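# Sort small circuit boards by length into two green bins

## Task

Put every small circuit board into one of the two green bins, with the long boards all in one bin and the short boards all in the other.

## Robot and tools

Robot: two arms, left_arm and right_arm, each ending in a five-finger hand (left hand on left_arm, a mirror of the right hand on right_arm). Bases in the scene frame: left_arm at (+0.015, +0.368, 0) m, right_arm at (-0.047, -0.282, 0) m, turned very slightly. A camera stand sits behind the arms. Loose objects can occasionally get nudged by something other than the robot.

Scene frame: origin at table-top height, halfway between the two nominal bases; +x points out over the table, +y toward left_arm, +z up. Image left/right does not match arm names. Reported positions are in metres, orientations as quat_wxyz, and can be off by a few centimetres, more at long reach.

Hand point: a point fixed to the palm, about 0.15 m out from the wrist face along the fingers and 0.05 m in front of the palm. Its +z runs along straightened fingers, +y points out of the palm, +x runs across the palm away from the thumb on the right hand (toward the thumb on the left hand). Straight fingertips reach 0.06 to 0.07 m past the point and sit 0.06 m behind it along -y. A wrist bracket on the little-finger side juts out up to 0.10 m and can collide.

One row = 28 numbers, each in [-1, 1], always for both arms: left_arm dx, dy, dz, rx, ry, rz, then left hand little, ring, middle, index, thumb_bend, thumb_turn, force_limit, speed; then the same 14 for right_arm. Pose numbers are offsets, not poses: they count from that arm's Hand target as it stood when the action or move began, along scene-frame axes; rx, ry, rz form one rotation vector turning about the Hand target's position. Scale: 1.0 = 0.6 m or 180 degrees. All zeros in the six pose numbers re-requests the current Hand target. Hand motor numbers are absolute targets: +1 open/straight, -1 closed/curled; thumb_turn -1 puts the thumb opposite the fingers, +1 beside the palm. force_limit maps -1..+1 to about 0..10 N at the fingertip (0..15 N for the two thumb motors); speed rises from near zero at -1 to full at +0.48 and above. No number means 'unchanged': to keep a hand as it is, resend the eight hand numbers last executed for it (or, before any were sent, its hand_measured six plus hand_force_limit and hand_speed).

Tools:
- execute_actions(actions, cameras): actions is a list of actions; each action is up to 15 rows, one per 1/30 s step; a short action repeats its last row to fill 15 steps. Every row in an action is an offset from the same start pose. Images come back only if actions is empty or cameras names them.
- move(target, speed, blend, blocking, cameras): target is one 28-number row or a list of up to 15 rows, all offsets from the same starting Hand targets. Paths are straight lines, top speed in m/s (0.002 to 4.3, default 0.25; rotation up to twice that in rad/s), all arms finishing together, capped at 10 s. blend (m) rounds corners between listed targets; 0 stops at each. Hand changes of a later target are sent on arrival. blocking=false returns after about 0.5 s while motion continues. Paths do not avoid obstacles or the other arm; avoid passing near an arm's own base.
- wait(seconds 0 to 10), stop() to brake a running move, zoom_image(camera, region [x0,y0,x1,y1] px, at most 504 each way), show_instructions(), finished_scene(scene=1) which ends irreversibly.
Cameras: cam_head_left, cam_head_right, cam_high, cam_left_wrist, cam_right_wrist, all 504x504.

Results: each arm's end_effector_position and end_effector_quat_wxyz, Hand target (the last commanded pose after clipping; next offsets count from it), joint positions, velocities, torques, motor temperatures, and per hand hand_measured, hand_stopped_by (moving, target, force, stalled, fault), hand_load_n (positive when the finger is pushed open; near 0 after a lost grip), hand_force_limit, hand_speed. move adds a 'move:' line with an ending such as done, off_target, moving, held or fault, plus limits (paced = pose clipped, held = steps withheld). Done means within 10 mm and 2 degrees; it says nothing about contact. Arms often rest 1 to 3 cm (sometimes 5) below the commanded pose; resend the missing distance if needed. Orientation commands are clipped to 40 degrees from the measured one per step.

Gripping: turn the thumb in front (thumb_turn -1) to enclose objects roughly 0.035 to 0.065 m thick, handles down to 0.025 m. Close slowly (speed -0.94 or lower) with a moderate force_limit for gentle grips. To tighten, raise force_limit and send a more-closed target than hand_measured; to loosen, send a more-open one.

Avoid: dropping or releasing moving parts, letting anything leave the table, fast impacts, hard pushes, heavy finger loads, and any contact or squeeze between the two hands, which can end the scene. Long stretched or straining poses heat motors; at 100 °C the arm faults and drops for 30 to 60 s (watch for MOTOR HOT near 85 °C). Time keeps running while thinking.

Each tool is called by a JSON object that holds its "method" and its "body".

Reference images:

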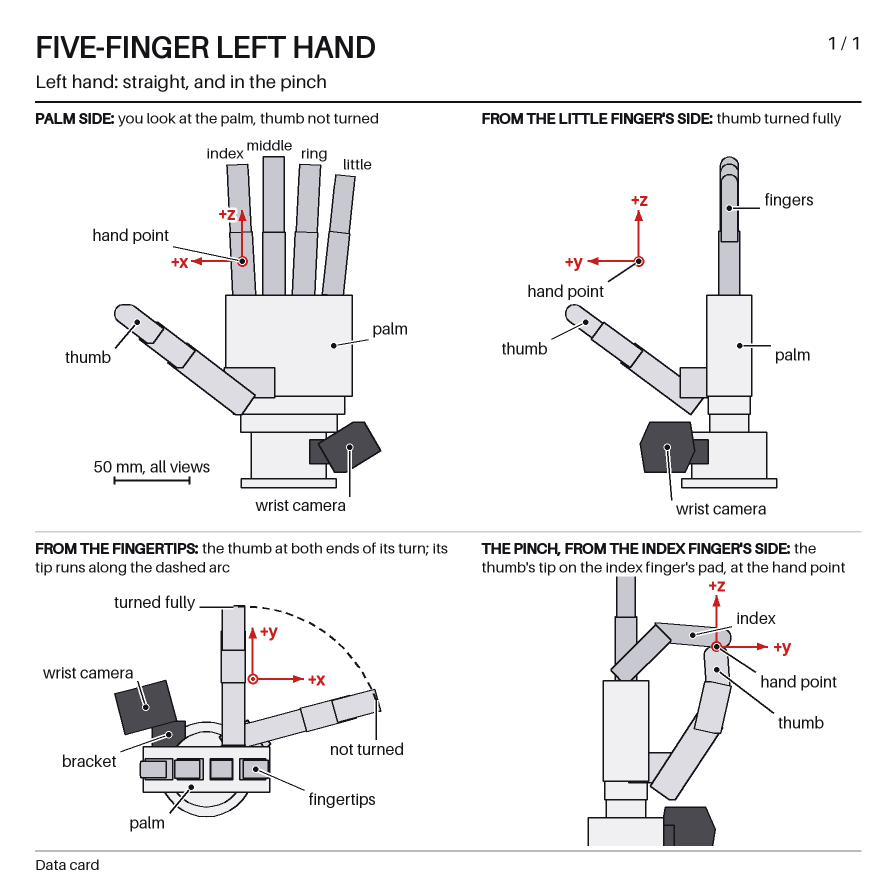

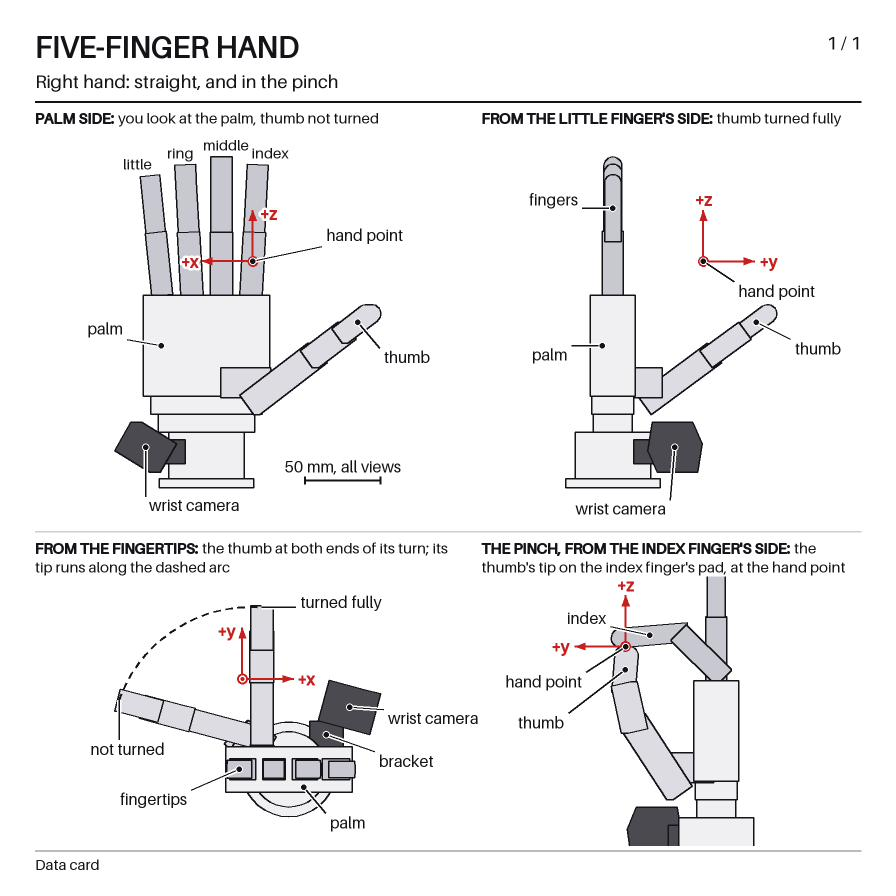

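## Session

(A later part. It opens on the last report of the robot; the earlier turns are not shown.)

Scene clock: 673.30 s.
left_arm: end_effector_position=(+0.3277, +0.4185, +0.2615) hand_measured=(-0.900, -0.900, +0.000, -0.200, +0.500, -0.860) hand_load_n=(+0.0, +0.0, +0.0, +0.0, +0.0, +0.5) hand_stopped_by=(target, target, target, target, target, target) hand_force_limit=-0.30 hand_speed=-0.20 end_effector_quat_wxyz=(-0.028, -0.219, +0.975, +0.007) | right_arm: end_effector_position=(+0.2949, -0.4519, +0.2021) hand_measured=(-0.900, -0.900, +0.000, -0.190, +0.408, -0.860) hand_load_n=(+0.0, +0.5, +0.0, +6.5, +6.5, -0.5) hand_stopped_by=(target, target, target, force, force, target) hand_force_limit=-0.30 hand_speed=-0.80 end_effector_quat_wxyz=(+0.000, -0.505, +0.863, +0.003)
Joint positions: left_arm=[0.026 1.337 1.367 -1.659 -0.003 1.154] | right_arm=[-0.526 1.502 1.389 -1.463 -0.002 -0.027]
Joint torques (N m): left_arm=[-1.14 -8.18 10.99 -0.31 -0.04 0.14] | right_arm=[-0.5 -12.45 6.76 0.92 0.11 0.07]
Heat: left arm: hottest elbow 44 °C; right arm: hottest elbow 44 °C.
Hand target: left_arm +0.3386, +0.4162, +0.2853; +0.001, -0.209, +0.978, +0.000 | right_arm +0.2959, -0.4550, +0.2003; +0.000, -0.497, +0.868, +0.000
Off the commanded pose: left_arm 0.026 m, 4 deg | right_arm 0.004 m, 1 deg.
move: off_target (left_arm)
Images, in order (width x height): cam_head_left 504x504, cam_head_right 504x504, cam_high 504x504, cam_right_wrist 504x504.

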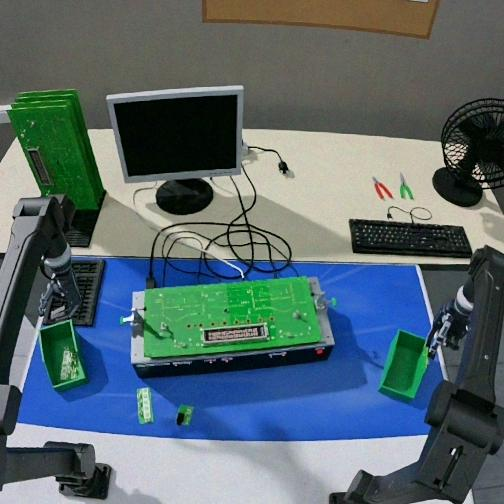

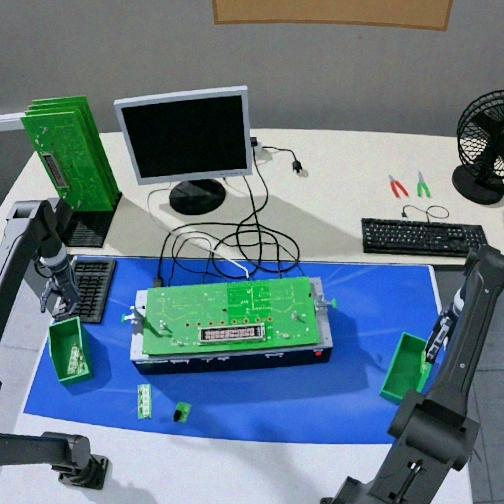

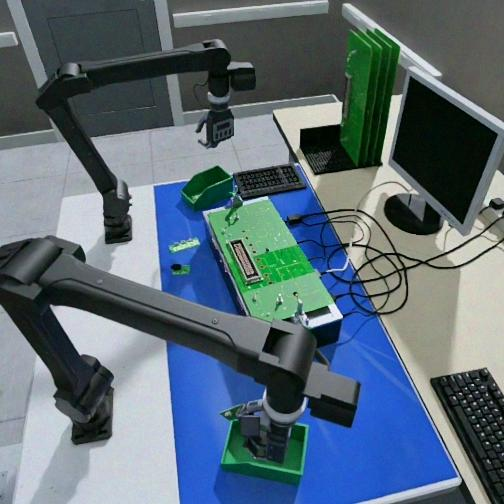

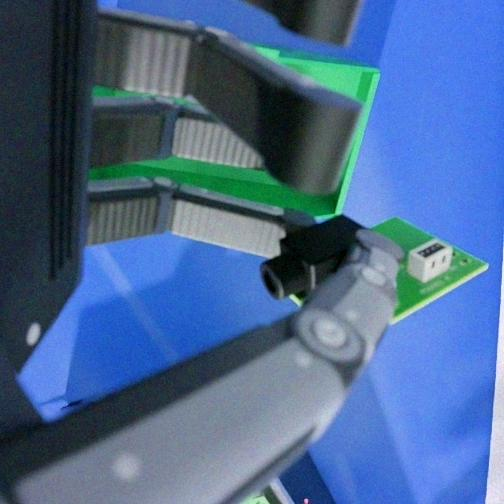

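{"method": "move", "body": {"target": [[0,0,0,0,0,0, -0.9,-0.9,0,-0.2,0.5,-0.86,-0.3,-0.2, 0.058,0.033,0,0,0,0, -0.9,-0.9,0,-0.2,0.3,-0.86,-0.3,-0.8],[0,0,0,0,0,0, -0.9,-0.9,0,-0.2,0.5,-0.86,-0.3,-0.2, 0.058,0.033,-0.14,0,0,0, -0.9,-0.9,0,-0.2,0.3,-0.86,-0.3,-0.8]], "cameras": ["cam_right_wrist","cam_high","cam_head_left","cam_head_right"], "speed": 0.12, "blend": 0.02}}

{"method": "zoom_image", "body": {"camera": "cam_head_left", "region": [350, 280, 470, 420]}}

{"method": "zoom_image", "body": {"camera": "cam_high", "region": [180, 320, 340, 500]}}

Scene clock: 677.43 s.
left_arm: end_effector_position=(+0.3277, +0.4185, +0.2615) hand_measured=(-0.900, -0.900, +0.000, -0.200, +0.500, -0.860) hand_load_n=(+0.0, +0.0, +0.0, +0.0, +0.0, +0.0) hand_stopped_by=(target, target, target, target, target, target) hand_force_limit=-0.30 hand_speed=-0.20 end_effector_quat_wxyz=(-0.028, -0.219, +0.975, +0.007) | right_arm: end_effector_position=(+0.3272, -0.4355, +0.1179) hand_measured=(-0.900, -0.900, +0.000, -0.190, +0.408, -0.860) hand_load_n=(+0.0, +0.0, +0.0, +6.5, +6.0, -0.5) hand_stopped_by=(target, target, target, force, force, target) hand_force_limit=-0.30 hand_speed=-0.80 end_effector_quat_wxyz=(-0.001, -0.501, +0.866, +0.003)
Joint positions: left_arm=[0.026 1.337 1.367 -1.659 -0.003 1.154] | right_arm=[-0.461 1.601 1.278 -1.254 -0.002 0.049]
Joint torques (N m): left_arm=[-1.14 -8.23 11 -0.32 -0.04 0.14] | right_arm=[0.38 -13.39 6.58 0.9 0.1 0.09]
Heat: left arm: hottest elbow 44 °C; right arm: hottest elbow 44 °C.
Hand target: left_arm +0.3386, +0.4162, +0.2853; +0.001, -0.209, +0.978, +0.000 | right_arm +0.3306, -0.4352, +0.1162; +0.000, -0.497, +0.868, +0.000
Off the commanded pose: left_arm 0.026 m, 4 deg | right_arm 0.004 m, 1 deg.
move: off_target (left_arm)
Images, in order (width x height): cam_head_left 504x504, cam_head_right 504x504, cam_high 504x504, cam_right_wrist 504x504.

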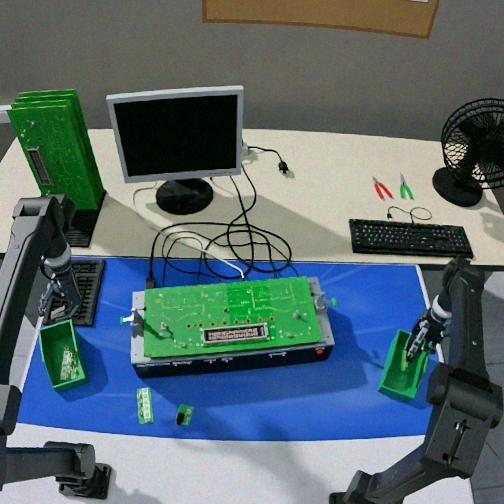

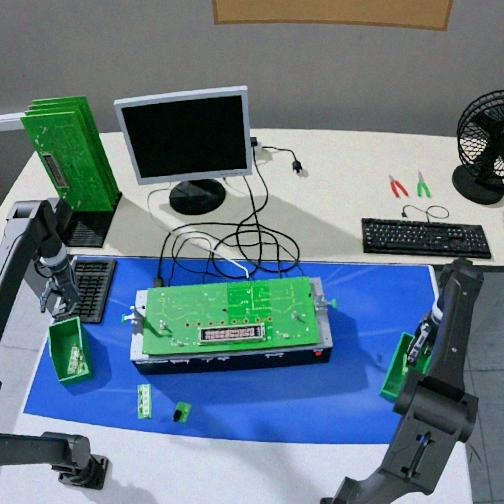

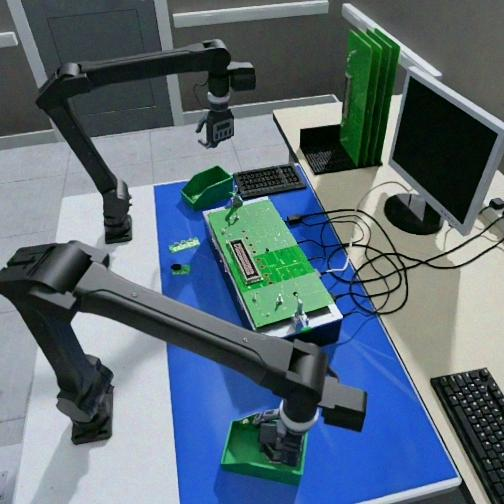

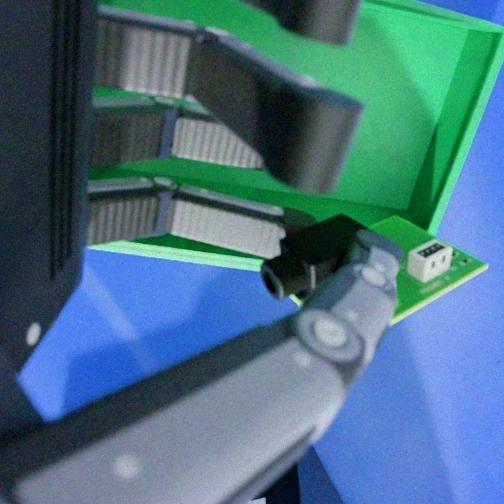

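Scaled by 3.600.

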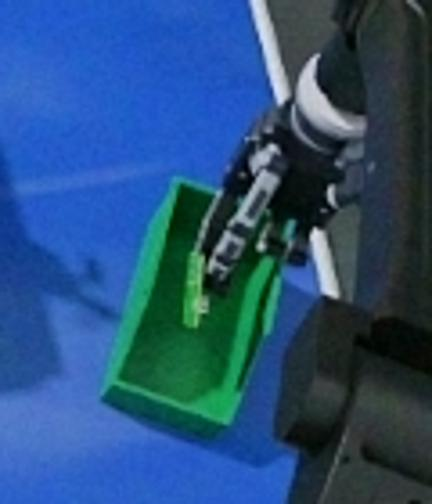

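Scaled by 2.800.

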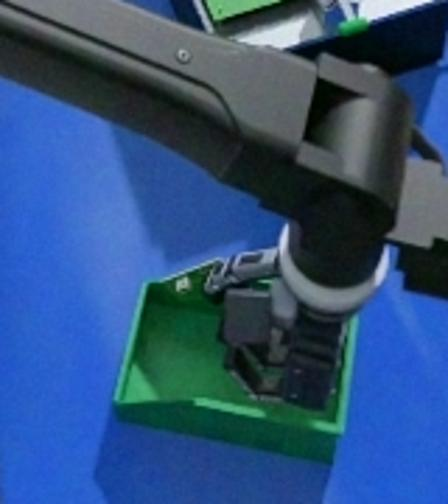

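{"method": "move", "body": {"target": [[0,0,0,0,0,0, -0.9,-0.9,0,-0.2,0.5,-0.86,-0.3,-0.2, -0.027,-0.013,-0.01,0,0,0, -0.9,-0.9,0,-0.2,0.3,-0.86,-0.3,-0.8],[0,0,0,0,0,0, -0.9,-0.9,0,-0.2,0.5,-0.86,-0.3,-0.2, -0.027,-0.013,-0.065,0,0,0, -0.9,-0.9,0,-0.2,0.3,-0.86,-0.3,-0.8]], "cameras": ["cam_right_wrist","cam_high","cam_head_left"], "speed": 0.06, "blend": 0.01}}

{"method": "zoom_image", "body": {"camera": "cam_head_left", "region": [350, 280, 470, 420]}}

{"method": "zoom_image", "body": {"camera": "cam_high", "region": [180, 320, 340, 500]}}

Scene clock: 681.20 s.
left_arm: end_effector_position=(+0.3277, +0.4185, +0.2615) hand_measured=(-0.900, -0.900, +0.000, -0.200, +0.500, -0.860) hand_load_n=(+0.0, +0.0, +0.0, +0.0, +0.0, +0.0) hand_stopped_by=(target, target, target, target, target, target) hand_force_limit=-0.30 hand_speed=-0.20 end_effector_quat_wxyz=(-0.028, -0.219, +0.975, +0.007) | right_arm: end_effector_position=(+0.3150, -0.4389, +0.0845) hand_measured=(-0.900, -0.900, +0.000, -0.190, +0.408, -0.860) hand_load_n=(-1.0, +0.0, +0.0, +6.5, +6.5, +0.0) hand_stopped_by=(target, target, target, force, force, target) hand_force_limit=-0.30 hand_speed=-0.80 end_effector_quat_wxyz=(+0.001, -0.494, +0.869, +0.000)
Joint positions: left_arm=[0.026 1.337 1.367 -1.659 -0.003 1.154] | right_arm=[-0.481 1.603 1.188 -1.154 -0.001 0.043]
Joint torques (N m): left_arm=[-1.08 -8.18 11 -0.31 -0.04 0.14] | right_arm=[-0.32 -12.28 5.97 1.24 0.05 -0.16]
Heat: left arm: hottest elbow 44 °C; right arm: hottest elbow 44 °C.
Hand target: left_arm +0.3386, +0.4162, +0.2853; +0.001, -0.209, +0.978, +0.000 | right_arm +0.3145, -0.4429, +0.0772; +0.000, -0.497, +0.868, +0.000
Off the commanded pose: left_arm 0.026 m, 4 deg | right_arm 0.008 m, 0 deg.
move: off_target (left_arm); blend cut to 0.0095 m at target 1
Images, in order (width x height): cam_head_left 504x504, cam_high 504x504, cam_right_wrist 504x504.

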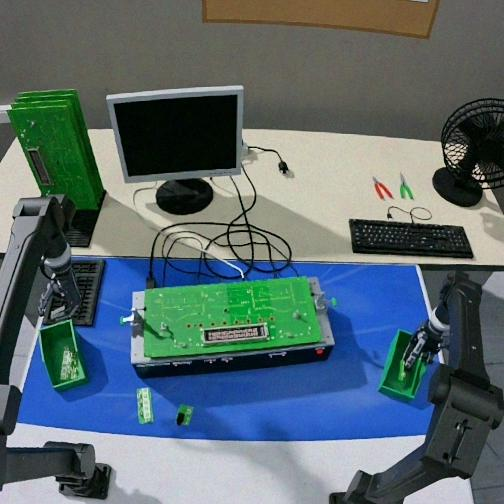

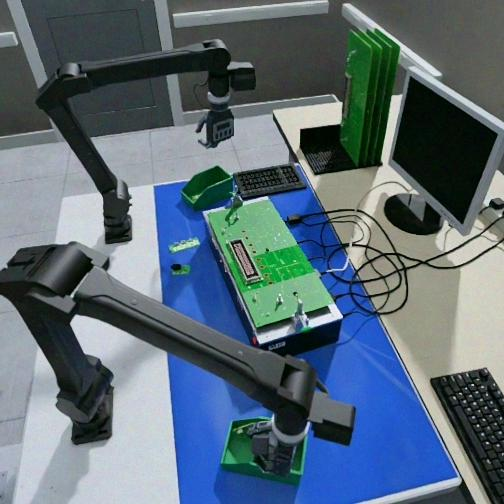

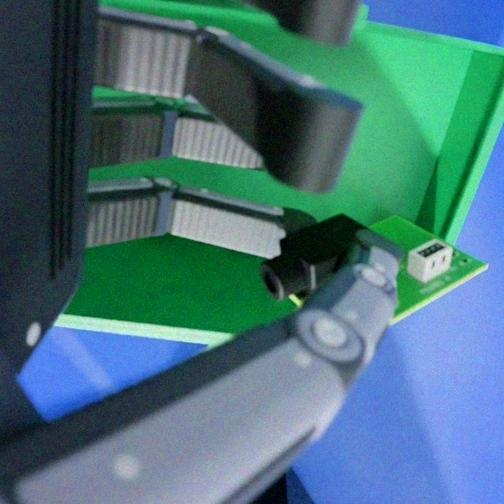

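Scaled by 3.600.

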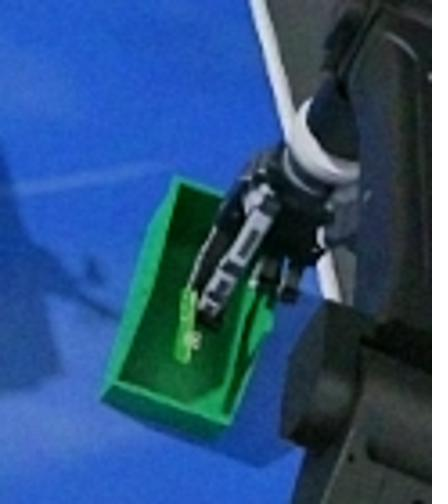

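Scaled by 2.800.

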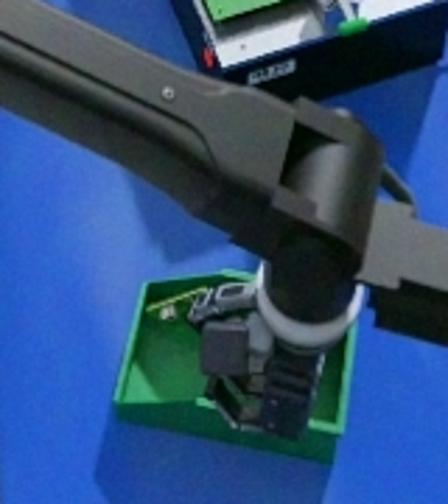

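{"method": "move", "body": {"target": [[0,0,0,0,0,0, -0.9,-0.9,0,-0.2,0.5,-0.86,-0.3,-0.2, 0.0,0.0,0.008,0,0,0, -0.9,-0.9,0,0.05,0.6,-0.86,-0.3,-0.4]], "cameras": ["cam_right_wrist"], "speed": 0.06}}

{"method": "move", "body": {"target": [[0,0,0,0,0,0, -0.9,-0.9,0,-0.2,0.5,-0.86,-0.3,-0.2, 0.0,0.0,0.25,0,0,0, -0.9,-0.9,0,0.05,0.6,-0.86,-0.3,-0.4],[0,0,0,0,0,0, -0.9,-0.9,0,-0.2,0.5,-0.86,-0.3,-0.2, 0.0,0.05,0.34,0,0,0.53, -0.9,-0.9,0,0.0,0.6,-0.86,-0.3,-0.4]], "cameras": ["cam_head_left","cam_high"], "speed": 0.2, "blend": 0.03}}

{"method": "zoom_image", "body": {"camera": "cam_high", "region": [180, 380, 340, 500]}}

Scene clock: 683.77 s.
left_arm: end_effector_position=(+0.3277, +0.4185, +0.2615) hand_measured=(-0.900, -0.900, +0.000, -0.200, +0.500, -0.860) hand_load_n=(+0.0, +0.0, +0.0, +0.0, +0.0, +0.0) hand_stopped_by=(target, target, target, target, target, target) hand_force_limit=-0.30 hand_speed=-0.20 end_effector_quat_wxyz=(-0.028, -0.219, +0.975, +0.007) | right_arm: end_effector_position=(+0.3150, -0.4389, +0.0845) hand_measured=(-0.900, -0.900, +0.000, +0.050, +0.600, -0.860) hand_load_n=(-1.0, +0.0, +0.0, +0.0, +0.0, +0.0) hand_stopped_by=(target, target, target, target, target, target) hand_force_limit=-0.30 hand_speed=-0.40 end_effector_quat_wxyz=(+0.001, -0.494, +0.869, +0.000)
Joint positions: left_arm=[0.026 1.337 1.367 -1.659 -0.003 1.154] | right_arm=[-0.481 1.603 1.188 -1.154 -0.001 0.043]
Joint torques (N m): left_arm=[-1.14 -8.18 10.99 -0.32 -0.04 0.15] | right_arm=[-0.5 -12.57 6.49 0.77 0.05 -0.15]
Heat: left arm: hottest elbow 45 °C; right arm: hottest elbow 44 °C.
Hand target: left_arm +0.3386, +0.4162, +0.2853; +0.001, -0.209, +0.978, +0.000 | right_arm +0.3145, -0.4429, +0.0820; +0.000, -0.497, +0.868, +0.000
Off the commanded pose: left_arm 0.026 m, 4 deg | right_arm 0.005 m, 0 deg.
move: off_target (left_arm)
Images, in order (width x height): cam_right_wrist 504x504.

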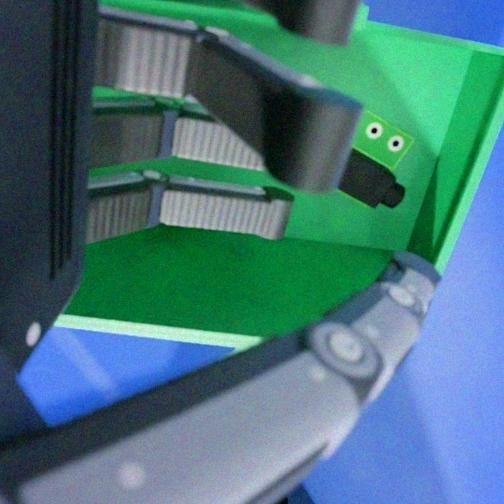

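Scene clock: 690.07 s.
left_arm: end_effector_position=(+0.3277, +0.4185, +0.2615) hand_measured=(-0.900, -0.900, +0.000, -0.200, +0.500, -0.860) hand_load_n=(+0.0, -0.5, +0.0, +0.0, +0.0, +0.0) hand_stopped_by=(target, target, target, target, target, target) hand_force_limit=-0.30 hand_speed=-0.20 end_effector_quat_wxyz=(-0.028, -0.219, +0.975, +0.007) | right_arm: end_effector_position=(+0.3077, -0.4137, +0.2639) hand_measured=(-0.900, -0.900, +0.000, +0.000, +0.600, -0.860) hand_load_n=(+0.0, +0.0, +0.0, +0.5, +0.0, +0.0) hand_stopped_by=(target, target, target, target, target, target) hand_force_limit=-0.30 hand_speed=-0.40 end_effector_quat_wxyz=(+0.001, +0.974, -0.226, -0.027)
Joint positions: left_arm=[0.026 1.337 1.367 -1.659 -0.003 1.154] | right_arm=[-0.206 1.471 1.511 -1.665 0.002 -1.333]
Joint torques (N m): left_arm=[-1.03 -8.18 11 -0.31 -0.04 0.15] | right_arm=[0.67 -14.1 9.84 0.18 0 -0.14]
Heat: left arm: hottest elbow 45 °C; right arm: hottest elbow 44 °C.
Hand target: left_arm +0.3386, +0.4162, +0.2853; +0.001, -0.209, +0.978, +0.000 | right_arm +0.3145, -0.4131, +0.2859; +0.000, +0.976, -0.216, +0.000
Off the commanded pose: left_arm 0.026 m, 4 deg | right_arm 0.023 m, 3 deg.
move: off_target (left_arm, right_arm); target 2's new numbers were sent with right_arm's hand 0.023 m and 3 deg from that target
Images, in order (width x height): cam_head_left 504x504, cam_high 504x504.

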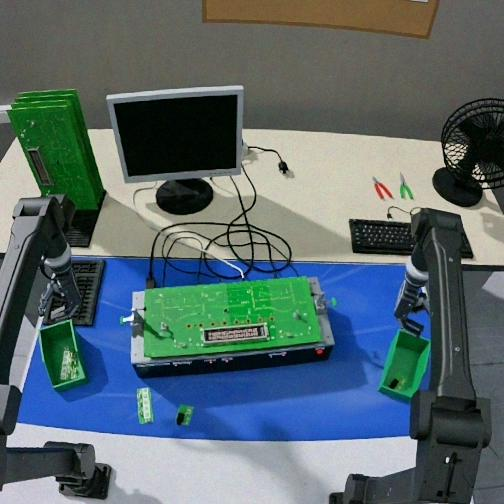

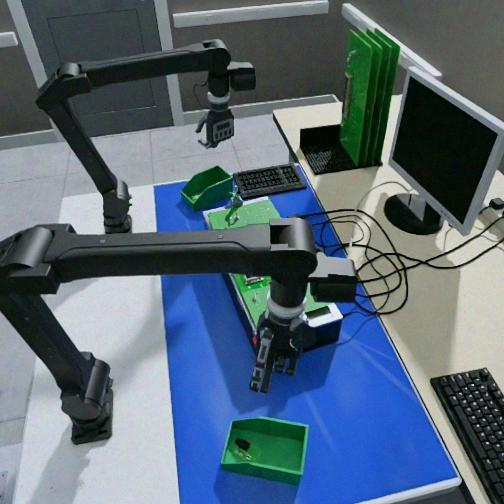

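Scaled by 3.150.

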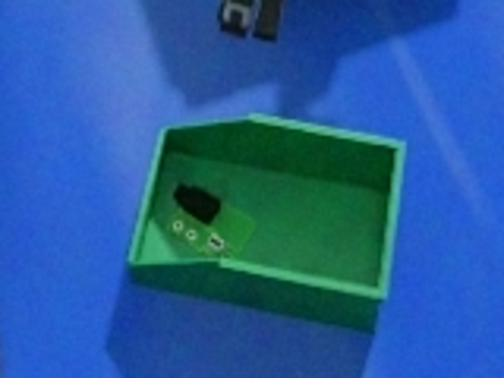

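{"method": "move", "body": {"target": [[0,0,0,0,0,0, -0.9,-0.9,0,-0.2,0.5,-0.86,-0.3,-0.2, 0.054,0.458,0.023,0.0965,-0.2387,0.117, -0.9,-0.9,0,0.0,0.6,-0.86,-0.3,0],[0,0,0,0,0,0, -0.9,-0.9,0,-0.2,0.5,-0.86,-0.3,-0.2, -0.1575,0.855,-0.21,0.193,-0.4774,0.2345, -0.9,-0.9,0,0.0,0.6,-0.86,-0.3,0]], "cameras": ["cam_head_left","cam_high","cam_right_wrist"], "speed": 0.25, "blend": 0.06}}

Scene clock: 698.50 s.
left_arm: end_effector_position=(+0.3277, +0.4185, +0.2615) hand_measured=(-0.900, -0.900, +0.000, -0.200, +0.500, -0.860) hand_load_n=(+0.0, +0.0, +0.0, +0.0, +0.0, +0.0) hand_stopped_by=(target, target, target, target, target, target) hand_force_limit=-0.30 hand_speed=-0.20 end_effector_quat_wxyz=(-0.028, -0.219, +0.975, +0.007) | right_arm: end_effector_position=(+0.2222, +0.0984, +0.1600) hand_measured=(-0.900, -0.900, +0.000, +0.000, +0.600, -0.860) hand_load_n=(+0.0, +0.0, +0.0, +0.0, +0.0, +0.5) hand_stopped_by=(target, target, target, target, target, target) hand_force_limit=-0.30 hand_speed=0.00 end_effector_quat_wxyz=(-0.400, +0.689, +0.173, +0.579)
Joint positions: left_arm=[0.026 1.337 1.367 -1.659 -0.003 1.154] | right_arm=[1.2 1.27 0.368 0.892 0.337 -1.208]
Joint torques (N m): left_arm=[-1.14 -8.12 11 -0.34 -0.04 0.15] | right_arm=[0.73 -5.95 5.38 3 0.11 -0.2]
Heat: left arm: hottest elbow 45 °C; right arm: hottest elbow 44 °C.
Hand target: left_arm +0.3386, +0.4162, +0.2853; +0.001, -0.209, +0.978, +0.000 | right_arm +0.2199, +0.1000, +0.1600; -0.400, +0.685, +0.178, +0.582
Off the commanded pose: left_arm 0.026 m, 4 deg | right_arm 0.003 m, 1 deg.
move: off_target (left_arm)
Images, in order (width x height): cam_head_left 504x504, cam_high 504x504, cam_right_wrist 504x504.

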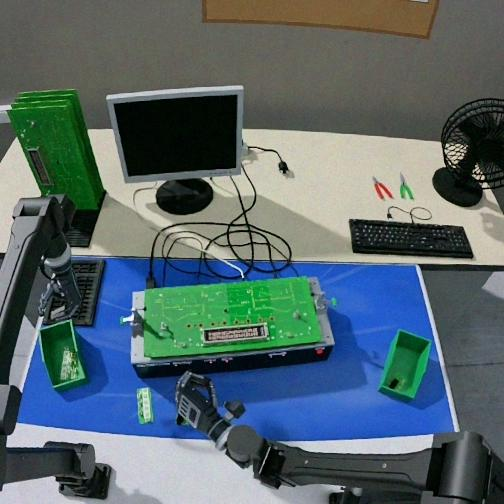

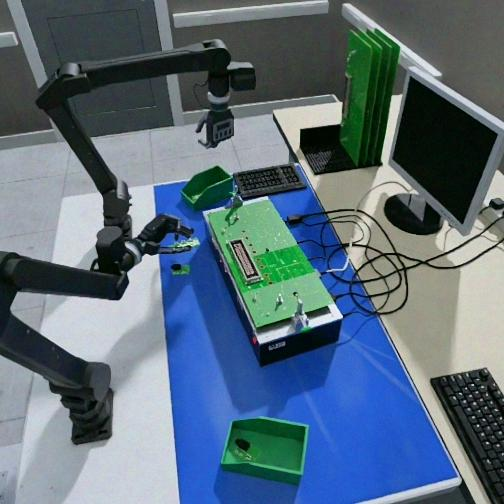

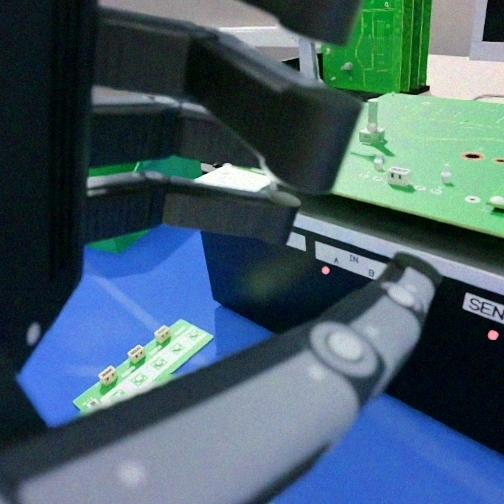

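{"method": "move", "body": {"target": [[0,0,0,0,0,0, -0.9,-0.9,0,-0.2,0.5,-0.86,-0.3,-0.2, -0.067,0.095,-0.16,0,0,0, -0.9,-0.9,0,0.0,0.6,-0.86,-0.3,0]], "cameras": ["cam_head_left","cam_high","cam_right_wrist"], "speed": 0.2}}

{"method": "zoom_image", "body": {"camera": "cam_high", "region": [140, 220, 220, 300]}}

{"method": "zoom_image", "body": {"camera": "cam_head_left", "region": [130, 370, 230, 450]}}

Scene clock: 701.13 s.
left_arm: end_effector_position=(+0.3277, +0.4185, +0.2615) hand_measured=(-0.900, -0.900, +0.000, -0.200, +0.500, -0.860) hand_load_n=(+0.0, +0.0, +0.0, -0.5, +0.0, +0.0) hand_stopped_by=(target, target, target, target, target, target) hand_force_limit=-0.30 hand_speed=-0.20 end_effector_quat_wxyz=(-0.028, -0.219, +0.975, +0.007) | right_arm: end_effector_position=(+0.1788, +0.1443, +0.0552) hand_measured=(-0.900, -0.900, +0.000, +0.000, +0.600, -0.860) hand_load_n=(+0.0, +0.0, +0.0, +0.0, +0.0, +0.5) hand_stopped_by=(target, target, target, target, target, target) hand_force_limit=-0.30 hand_speed=0.00 end_effector_quat_wxyz=(-0.391, +0.696, +0.181, +0.574)
Joint positions: left_arm=[0.026 1.337 1.367 -1.659 -0.003 1.154] | right_arm=[1.381 1.774 0.413 1.321 0.516 -1.208]
Joint torques (N m): left_arm=[-1.08 -8.18 11 -0.32 -0.04 0.15] | right_arm=[0.56 -9.7 4.66 3 0.14 -0.19]
Heat: left arm: hottest elbow 45 °C; right arm: hottest elbow 44 °C.
Hand target: left_arm +0.3386, +0.4162, +0.2853; +0.001, -0.209, +0.978, +0.000 | right_arm +0.1798, +0.1570, +0.0640; -0.400, +0.685, +0.177, +0.582
Off the commanded pose: left_arm 0.026 m, 4 deg | right_arm 0.015 m, 2 deg.
move: off_target (left_arm, right_arm)
Images, in order (width x height): cam_head_left 504x504, cam_high 504x504, cam_right_wrist 504x504.

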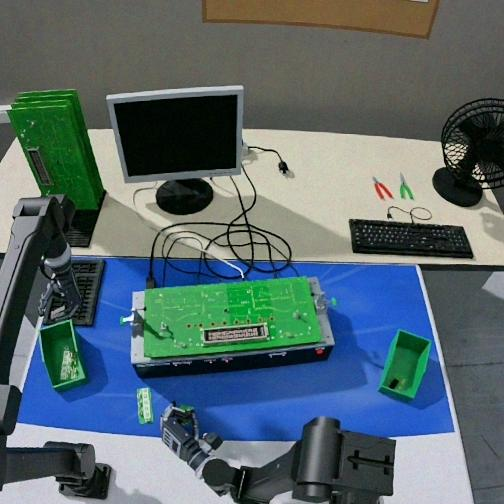

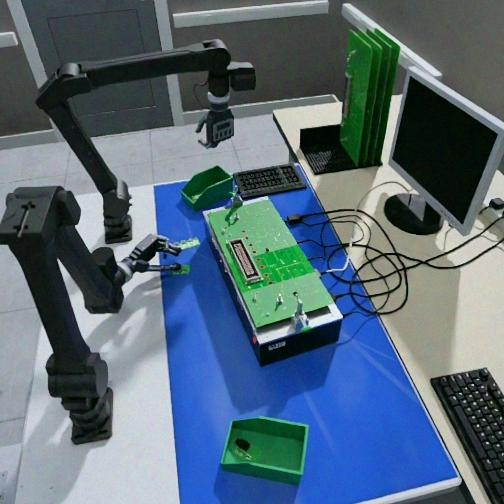

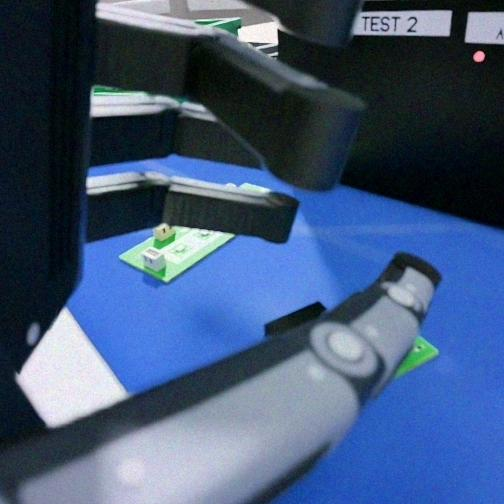

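Scaled by 6.300.

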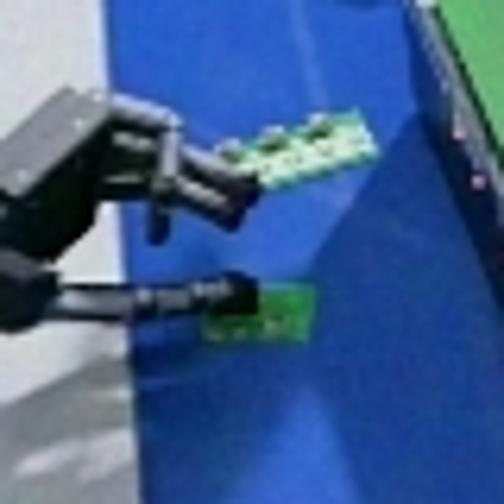

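Scaled by 5.040.

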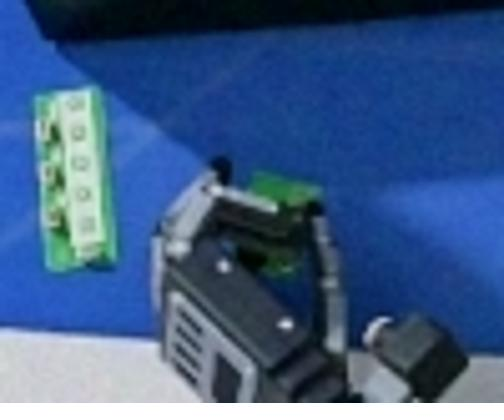

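{"method": "move", "body": {"target": [[0,0,0,0,0,0, -0.9,-0.9,0,-0.2,0.5,-0.86,-0.3,-0.2, -0.004,-0.002,-0.04,0,0,0, -0.9,-0.9,0,0.0,0.6,-0.86,-0.3,0]], "cameras": ["cam_high","cam_right_wrist"], "speed": 0.08}}

{"method": "zoom_image", "body": {"camera": "cam_high", "region": [140, 220, 220, 300]}}

Scene clock: 705.40 s.
left_arm: end_effector_position=(+0.3277, +0.4185, +0.2615) hand_measured=(-0.900, -0.900, +0.000, -0.200, +0.500, -0.860) hand_load_n=(+0.0, +0.0, +0.0, +0.0, +0.0, +0.0) hand_stopped_by=(target, target, target, target, target, target) hand_force_limit=-0.30 hand_speed=-0.20 end_effector_quat_wxyz=(-0.028, -0.219, +0.975, +0.007) | right_arm: end_effector_position=(+0.1781, +0.1447, +0.0333) hand_measured=(-0.900, -0.900, +0.000, +0.000, +0.600, -0.860) hand_load_n=(+0.0, +0.0, +0.0, +0.0, +0.0, +0.5) hand_stopped_by=(target, target, target, target, target, target) hand_force_limit=-0.30 hand_speed=0.00 end_effector_quat_wxyz=(-0.392, +0.695, +0.179, +0.576)
Joint positions: left_arm=[0.026 1.337 1.367 -1.659 -0.003 1.154] | right_arm=[1.385 1.879 0.421 1.422 0.522 -1.208]
Joint torques (N m): left_arm=[-1.14 -8.23 10.99 -0.32 -0.04 0.14] | right_arm=[0.67 -10.29 3.64 2.99 0.13 -0.19]
Heat: left arm: hottest elbow 45 °C; right arm: hottest elbow 43 °C.
Hand target: left_arm +0.3386, +0.4162, +0.2853; +0.001, -0.209, +0.978, +0.000 | right_arm +0.1773, +0.1559, +0.0401; -0.401, +0.685, +0.177, +0.582
Off the commanded pose: left_arm 0.026 m, 4 deg | right_arm 0.013 m, 2 deg.
move: off_target (left_arm, right_arm)
Images, in order (width x height): cam_high 504x504, cam_right_wrist 504x504.

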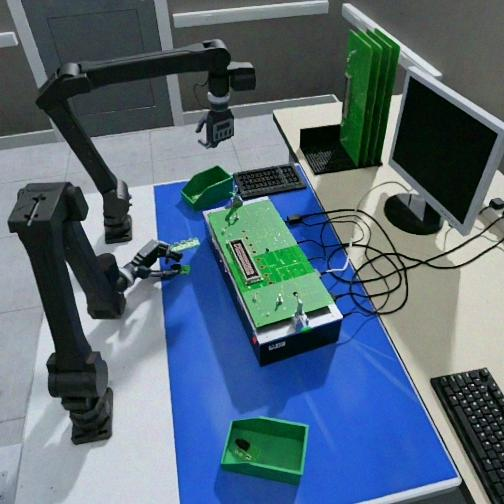

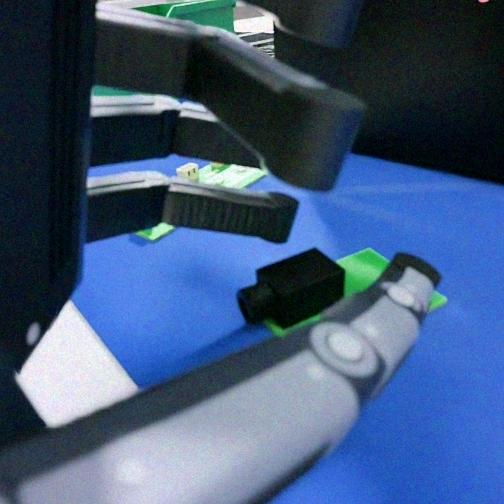

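Scaled by 6.300.

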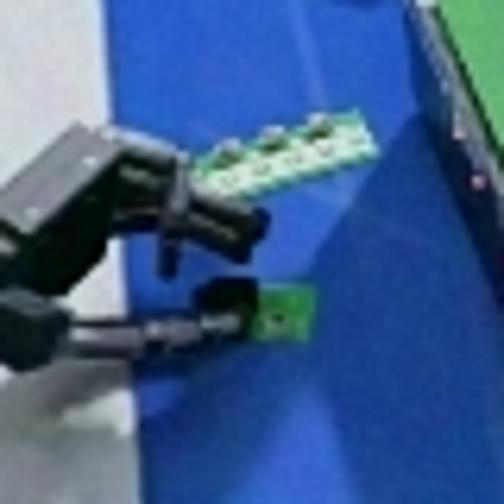

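{"method": "move", "body": {"target": [[0,0,0,0,0,0, -0.9,-0.9,0,-0.2,0.5,-0.86,-0.3,-0.2, -0.002,0,-0.023,0,0,0, -0.9,-0.9,0,0.0,0.6,-0.86,-0.3,0]], "cameras": ["cam_high","cam_right_wrist"], "speed": 0.06}}

{"method": "zoom_image", "body": {"camera": "cam_right_wrist", "region": [200, 150, 480, 430]}}

Scene clock: 714.80 s.
left_arm: end_effector_position=(+0.3277, +0.4185, +0.2615) hand_measured=(-0.900, -0.900, +0.000, -0.200, +0.500, -0.860) hand_load_n=(+0.0, +0.0, +0.0, +0.0, +0.0, +0.0) hand_stopped_by=(target, target, target, target, target, target) hand_force_limit=-0.30 hand_speed=-0.20 end_effector_quat_wxyz=(-0.028, -0.219, +0.975, +0.007) | right_arm: end_effector_position=(+0.1774, +0.1459, +0.0206) hand_measured=(-0.900, -0.900, +0.000, +0.000, +0.600, -0.860) hand_load_n=(+0.0, +0.0, +0.0, +0.0, +0.0, +0.5) hand_stopped_by=(target, target, target, target, target, target) hand_force_limit=-0.30 hand_speed=0.00 end_effector_quat_wxyz=(-0.393, +0.694, +0.179, +0.576)
Joint positions: left_arm=[0.026 1.337 1.367 -1.659 -0.003 1.154] | right_arm=[1.388 1.94 0.431 1.476 0.526 -1.208]
Joint torques (N m): left_arm=[-1.08 -8.23 11.02 -0.32 -0.04 0.14] | right_arm=[0.73 -10.58 3.14 3.07 0.13 -0.19]
Heat: left arm: hottest elbow 46 °C; right arm: hottest elbow 42 °C.
Hand target: left_arm +0.3386, +0.4162, +0.2853; +0.001, -0.209, +0.978, +0.000 | right_arm +0.1761, +0.1557, +0.0262; -0.400, +0.685, +0.177, +0.582
Off the commanded pose: left_arm 0.026 m, 4 deg | right_arm 0.012 m, 2 deg.
move: off_target (left_arm, right_arm)
Images, in order (width x height): cam_high 504x504, cam_right_wrist 504x504.

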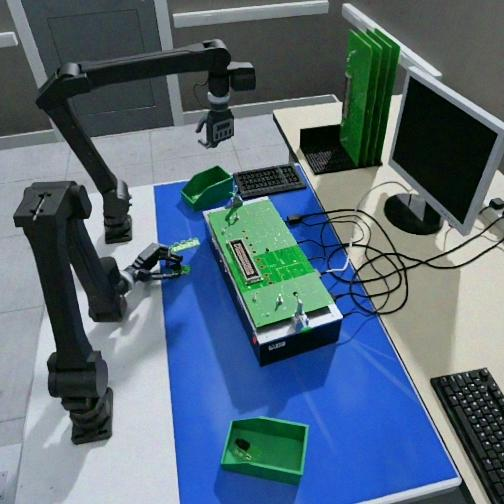

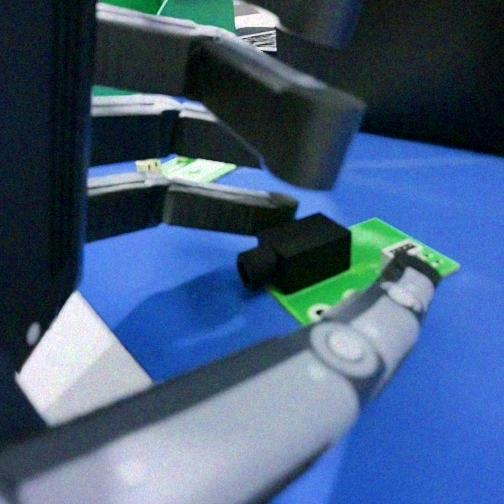

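Scaled by 1.800.

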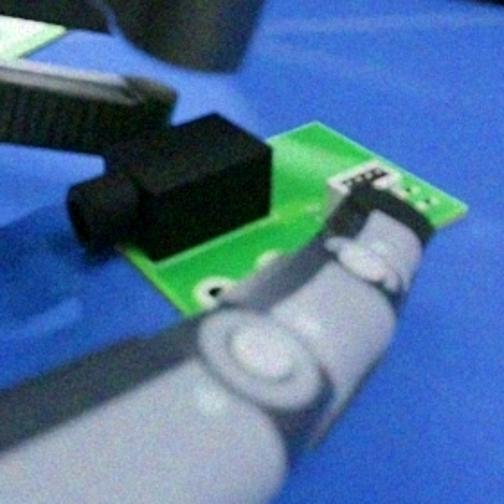

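{"method": "execute_actions", "body": {"actions": [[[0,0,0,0,0,0,-0.9,-0.9,0,-0.2,0.5,-0.86,-0.3,-0.2,0,0,0,0,0,0,-0.9,-0.9,0,-0.12,0.45,-0.86,-0.3,-0.5]]], "cameras": ["cam_right_wrist"]}}

Scene clock: 721.90 s.
left_arm: end_effector_position=(+0.3277, +0.4185, +0.2615) hand_measured=(-0.900, -0.900, +0.000, -0.200, +0.500, -0.860) hand_load_n=(+0.0, +0.0, +0.0, +0.0, +0.0, +0.0) hand_stopped_by=(target, target, target, target, target, target) hand_force_limit=-0.30 hand_speed=-0.20 end_effector_quat_wxyz=(-0.028, -0.219, +0.975, +0.007) | right_arm: end_effector_position=(+0.1774, +0.1459, +0.0206) hand_measured=(-0.900, -0.900, +0.000, -0.120, +0.450, -0.860) hand_load_n=(+0.0, +0.5, +0.0, +0.0, +0.0, +0.0) hand_stopped_by=(target, target, target, target, target, target) hand_force_limit=-0.30 hand_speed=-0.50 end_effector_quat_wxyz=(-0.393, +0.694, +0.179, +0.576)
Joint positions: left_arm=[0.026 1.337 1.367 -1.659 -0.003 1.154] | right_arm=[1.388 1.94 0.431 1.476 0.526 -1.208]
Joint torques (N m): left_arm=[-1.03 -8.18 10.99 -0.31 -0.04 0.14] | right_arm=[0.85 -10.58 3.11 3.03 0.13 -0.19]
Heat: left arm: hottest elbow 46 °C; right arm: hottest elbow 41 °C.
Hand target: left_arm +0.3386, +0.4162, +0.2853; +0.001, -0.209, +0.978, +0.000 | right_arm +0.1761, +0.1557, +0.0262; -0.400, +0.685, +0.177, +0.582
Off the commanded pose: left_arm 0.026 m, 4 deg | right_arm 0.011 m, 2 deg.
Images, in order (width x height): cam_right_wrist 504x504.

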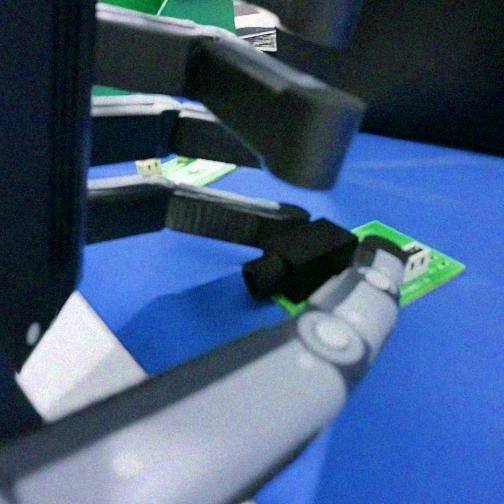

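{"method": "execute_actions", "body": {"actions": [[[0,0,0,0,0,0,-0.9,-0.9,0,-0.2,0.5,-0.86,-0.3,-0.2,0,0,0,0,0,0,-0.9,-0.9,0,-0.21,0.3,-0.86,-0.3,-0.8]],[[0,0,0,0,0,0,-0.9,-0.9,0,-0.2,0.5,-0.86,-0.3,-0.2,0,0,0,0,0,0,-0.9,-0.9,0,-0.21,0.3,-0.86,-0.3,-0.8]]], "cameras": ["cam_right_wrist"]}}

Scene clock: 724.10 s.
left_arm: end_effector_position=(+0.3277, +0.4185, +0.2615) hand_measured=(-0.900, -0.900, +0.000, -0.200, +0.500, -0.860) hand_load_n=(+0.0, +0.0, +0.0, +0.0, +0.0, +0.0) hand_stopped_by=(target, target, target, target, target, target) hand_force_limit=-0.30 hand_speed=-0.20 end_effector_quat_wxyz=(-0.028, -0.219, +0.975, +0.007) | right_arm: end_effector_position=(+0.1773, +0.1459, +0.0207) hand_measured=(-0.900, -0.900, +0.000, -0.190, +0.408, -0.860) hand_load_n=(+0.0, +0.0, +0.0, +6.5, +6.0, +0.5) hand_stopped_by=(target, target, target, force, force, target) hand_force_limit=-0.30 hand_speed=-0.80 end_effector_quat_wxyz=(-0.393, +0.694, +0.179, +0.576)
Joint positions: left_arm=[0.026 1.337 1.367 -1.659 -0.003 1.154] | right_arm=[1.388 1.94 0.431 1.477 0.526 -1.209]
Joint torques (N m): left_arm=[-1.08 -8.23 10.99 -0.32 -0.04 0.15] | right_arm=[0.79 -10.58 3.14 3 0.12 -0.2]
Heat: left arm: hottest elbow 46 °C; right arm: hottest elbow 41 °C.
Hand target: left_arm +0.3386, +0.4162, +0.2853; +0.001, -0.209, +0.978, +0.000 | right_arm +0.1761, +0.1557, +0.0262; -0.400, +0.685, +0.177, +0.582
Off the commanded pose: left_arm 0.026 m, 4 deg | right_arm 0.011 m, 2 deg.
Images, in order (width x height): cam_right_wrist 504x504.

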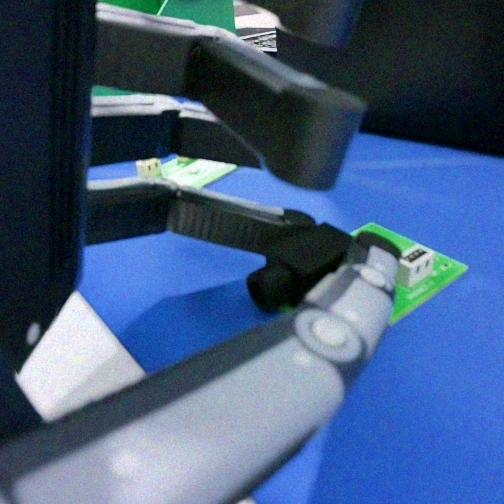

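{"method": "move", "body": {"target": [[0,0,0,0,0,0,-0.9,-0.9,0,-0.2,0.5,-0.86,-0.3,-0.2,0,0,0.1,0,0,0,-0.9,-0.9,0,-0.21,0.3,-0.86,-0.3,-0.8],[0,0,0,0,0,0,-0.9,-0.9,0,-0.2,0.5,-0.86,-0.3,-0.2,0,-0.03,0.3,0,0,0,-0.9,-0.9,0,-0.21,0.3,-0.86,-0.3,-0.8]], "speed": [0.05,0.12], "blend": [0.01,0], "cameras": ["cam_right_wrist","cam_head_left"]}}

Scene clock: 728.27 s.
left_arm: end_effector_position=(+0.3277, +0.4185, +0.2615) hand_measured=(-0.900, -0.900, +0.000, -0.200, +0.500, -0.860) hand_load_n=(+0.0, +0.5, +0.0, +0.5, +0.0, +0.0) hand_stopped_by=(target, target, target, target, target, target) hand_force_limit=-0.30 hand_speed=-0.20 end_effector_quat_wxyz=(-0.028, -0.219, +0.975, +0.007) | right_arm: end_effector_position=(+0.1726, +0.1233, +0.1775) hand_measured=(-0.900, -0.900, +0.000, -0.190, +0.408, -0.860) hand_load_n=(+0.0, +0.0, +0.0, +6.5, +6.0, +1.0) hand_stopped_by=(target, target, target, force, force, target) hand_force_limit=-0.30 hand_speed=-0.80 end_effector_quat_wxyz=(-0.383, +0.700, +0.189, +0.573)
Joint positions: left_arm=[0.026 1.337 1.367 -1.659 -0.003 1.154] | right_arm=[1.388 1.212 0.431 0.722 0.523 -1.216]
Joint torques (N m): left_arm=[-1.08 -8.23 11 -0.32 -0.04 0.14] | right_arm=[-0.21 -8.29 9.36 2.1 -0.12 -0.13]
Heat: left arm: hottest elbow 46 °C; right arm: hottest elbow 41 °C.
Hand target: left_arm +0.3386, +0.4162, +0.2853; +0.001, -0.209, +0.978, +0.000 | right_arm +0.1761, +0.1377, +0.2061; -0.400, +0.685, +0.177, +0.582
Off the commanded pose: left_arm 0.026 m, 4 deg | right_arm 0.032 m, 3 deg.
move: off_target (left_arm, right_arm)
Images, in order (width x height): cam_head_left 504x504, cam_right_wrist 504x504.

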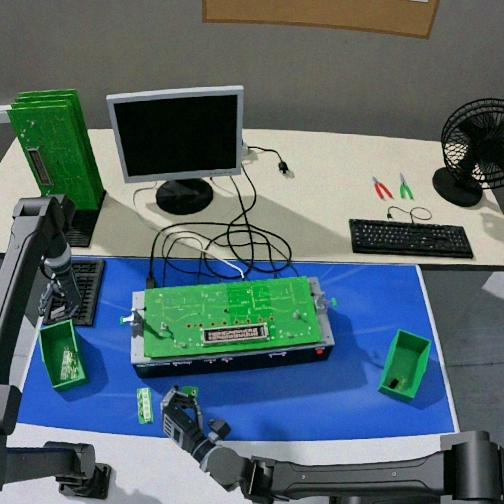

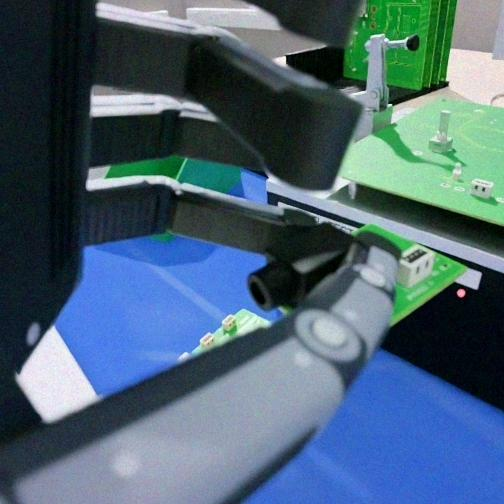

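{"method": "move", "body": {"target": [[0,0,0,0,0,0,-0.9,-0.9,0,-0.2,0.5,-0.86,-0.3,-0.2,0.285,-0.46,0.157,-0.0965,0.2387,-0.117,-0.9,-0.9,0,-0.21,0.3,-0.86,-0.3,-0.8],[0,0,0,0,0,0,-0.9,-0.9,0,-0.2,0.5,-0.86,-0.3,-0.2,0.207,-0.93,0.123,-0.193,0.4774,-0.2345,-0.9,-0.9,0,-0.21,0.3,-0.86,-0.3,-0.8]], "speed": 0.22, "blend": [0.06,0], "cameras": ["cam_right_wrist","cam_head_right"]}}

Scene clock: 734.60 s.
left_arm: end_effector_position=(+0.3277, +0.4185, +0.2615) hand_measured=(-0.900, -0.900, +0.000, -0.200, +0.500, -0.860) hand_load_n=(+0.0, +0.0, +0.0, +0.0, +0.0, +0.0) hand_stopped_by=(target, target, target, target, target, target) hand_force_limit=-0.30 hand_speed=-0.20 end_effector_quat_wxyz=(-0.028, -0.219, +0.975, +0.007) | right_arm: end_effector_position=(+0.2867, -0.4140, +0.2611) hand_measured=(-0.900, -0.900, +0.000, -0.190, +0.408, -0.860) hand_load_n=(+0.0, +0.0, +0.0, +6.5, +6.0, +0.5) hand_stopped_by=(target, target, target, force, force, target) hand_force_limit=-0.30 hand_speed=-0.80 end_effector_quat_wxyz=(-0.002, +0.975, -0.221, -0.022)
Joint positions: left_arm=[0.026 1.337 1.367 -1.659 -0.003 1.154] | right_arm=[-0.219 1.41 1.441 -1.647 -0.003 -1.357]
Joint torques (N m): left_arm=[-1.14 -8.23 11 -0.29 -0.04 0.14] | right_arm=[-0.44 -10.7 11.12 0.18 0.16 -0.15]
Heat: left arm: hottest elbow 46 °C; right arm: hottest elbow 43 °C.
Hand target: left_arm +0.3386, +0.4162, +0.2853; +0.001, -0.209, +0.978, +0.000 | right_arm +0.3003, -0.4203, +0.2799; +0.000, +0.976, -0.216, +0.000
Off the commanded pose: left_arm 0.026 m, 4 deg | right_arm 0.024 m, 3 deg.
move: off_target (left_arm, right_arm)
Images, in order (width x height): cam_head_right 504x504, cam_right_wrist 504x504.

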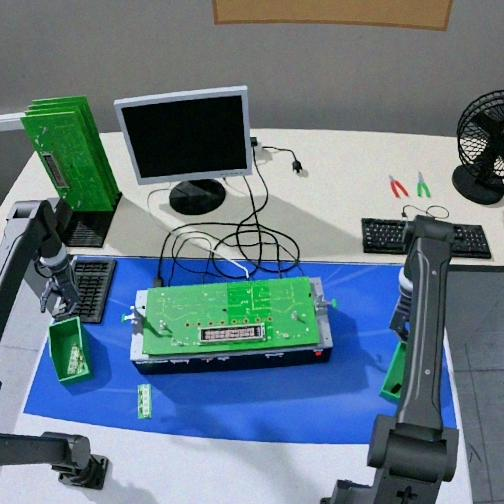

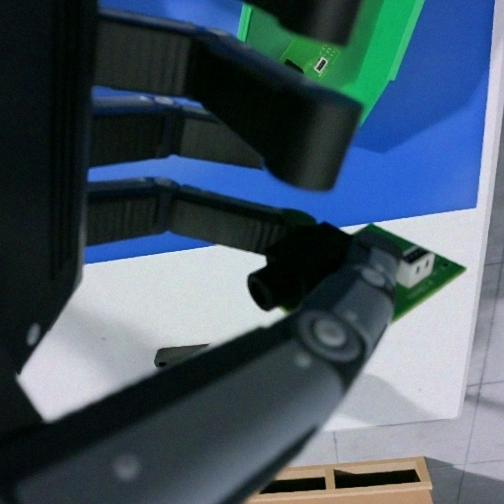

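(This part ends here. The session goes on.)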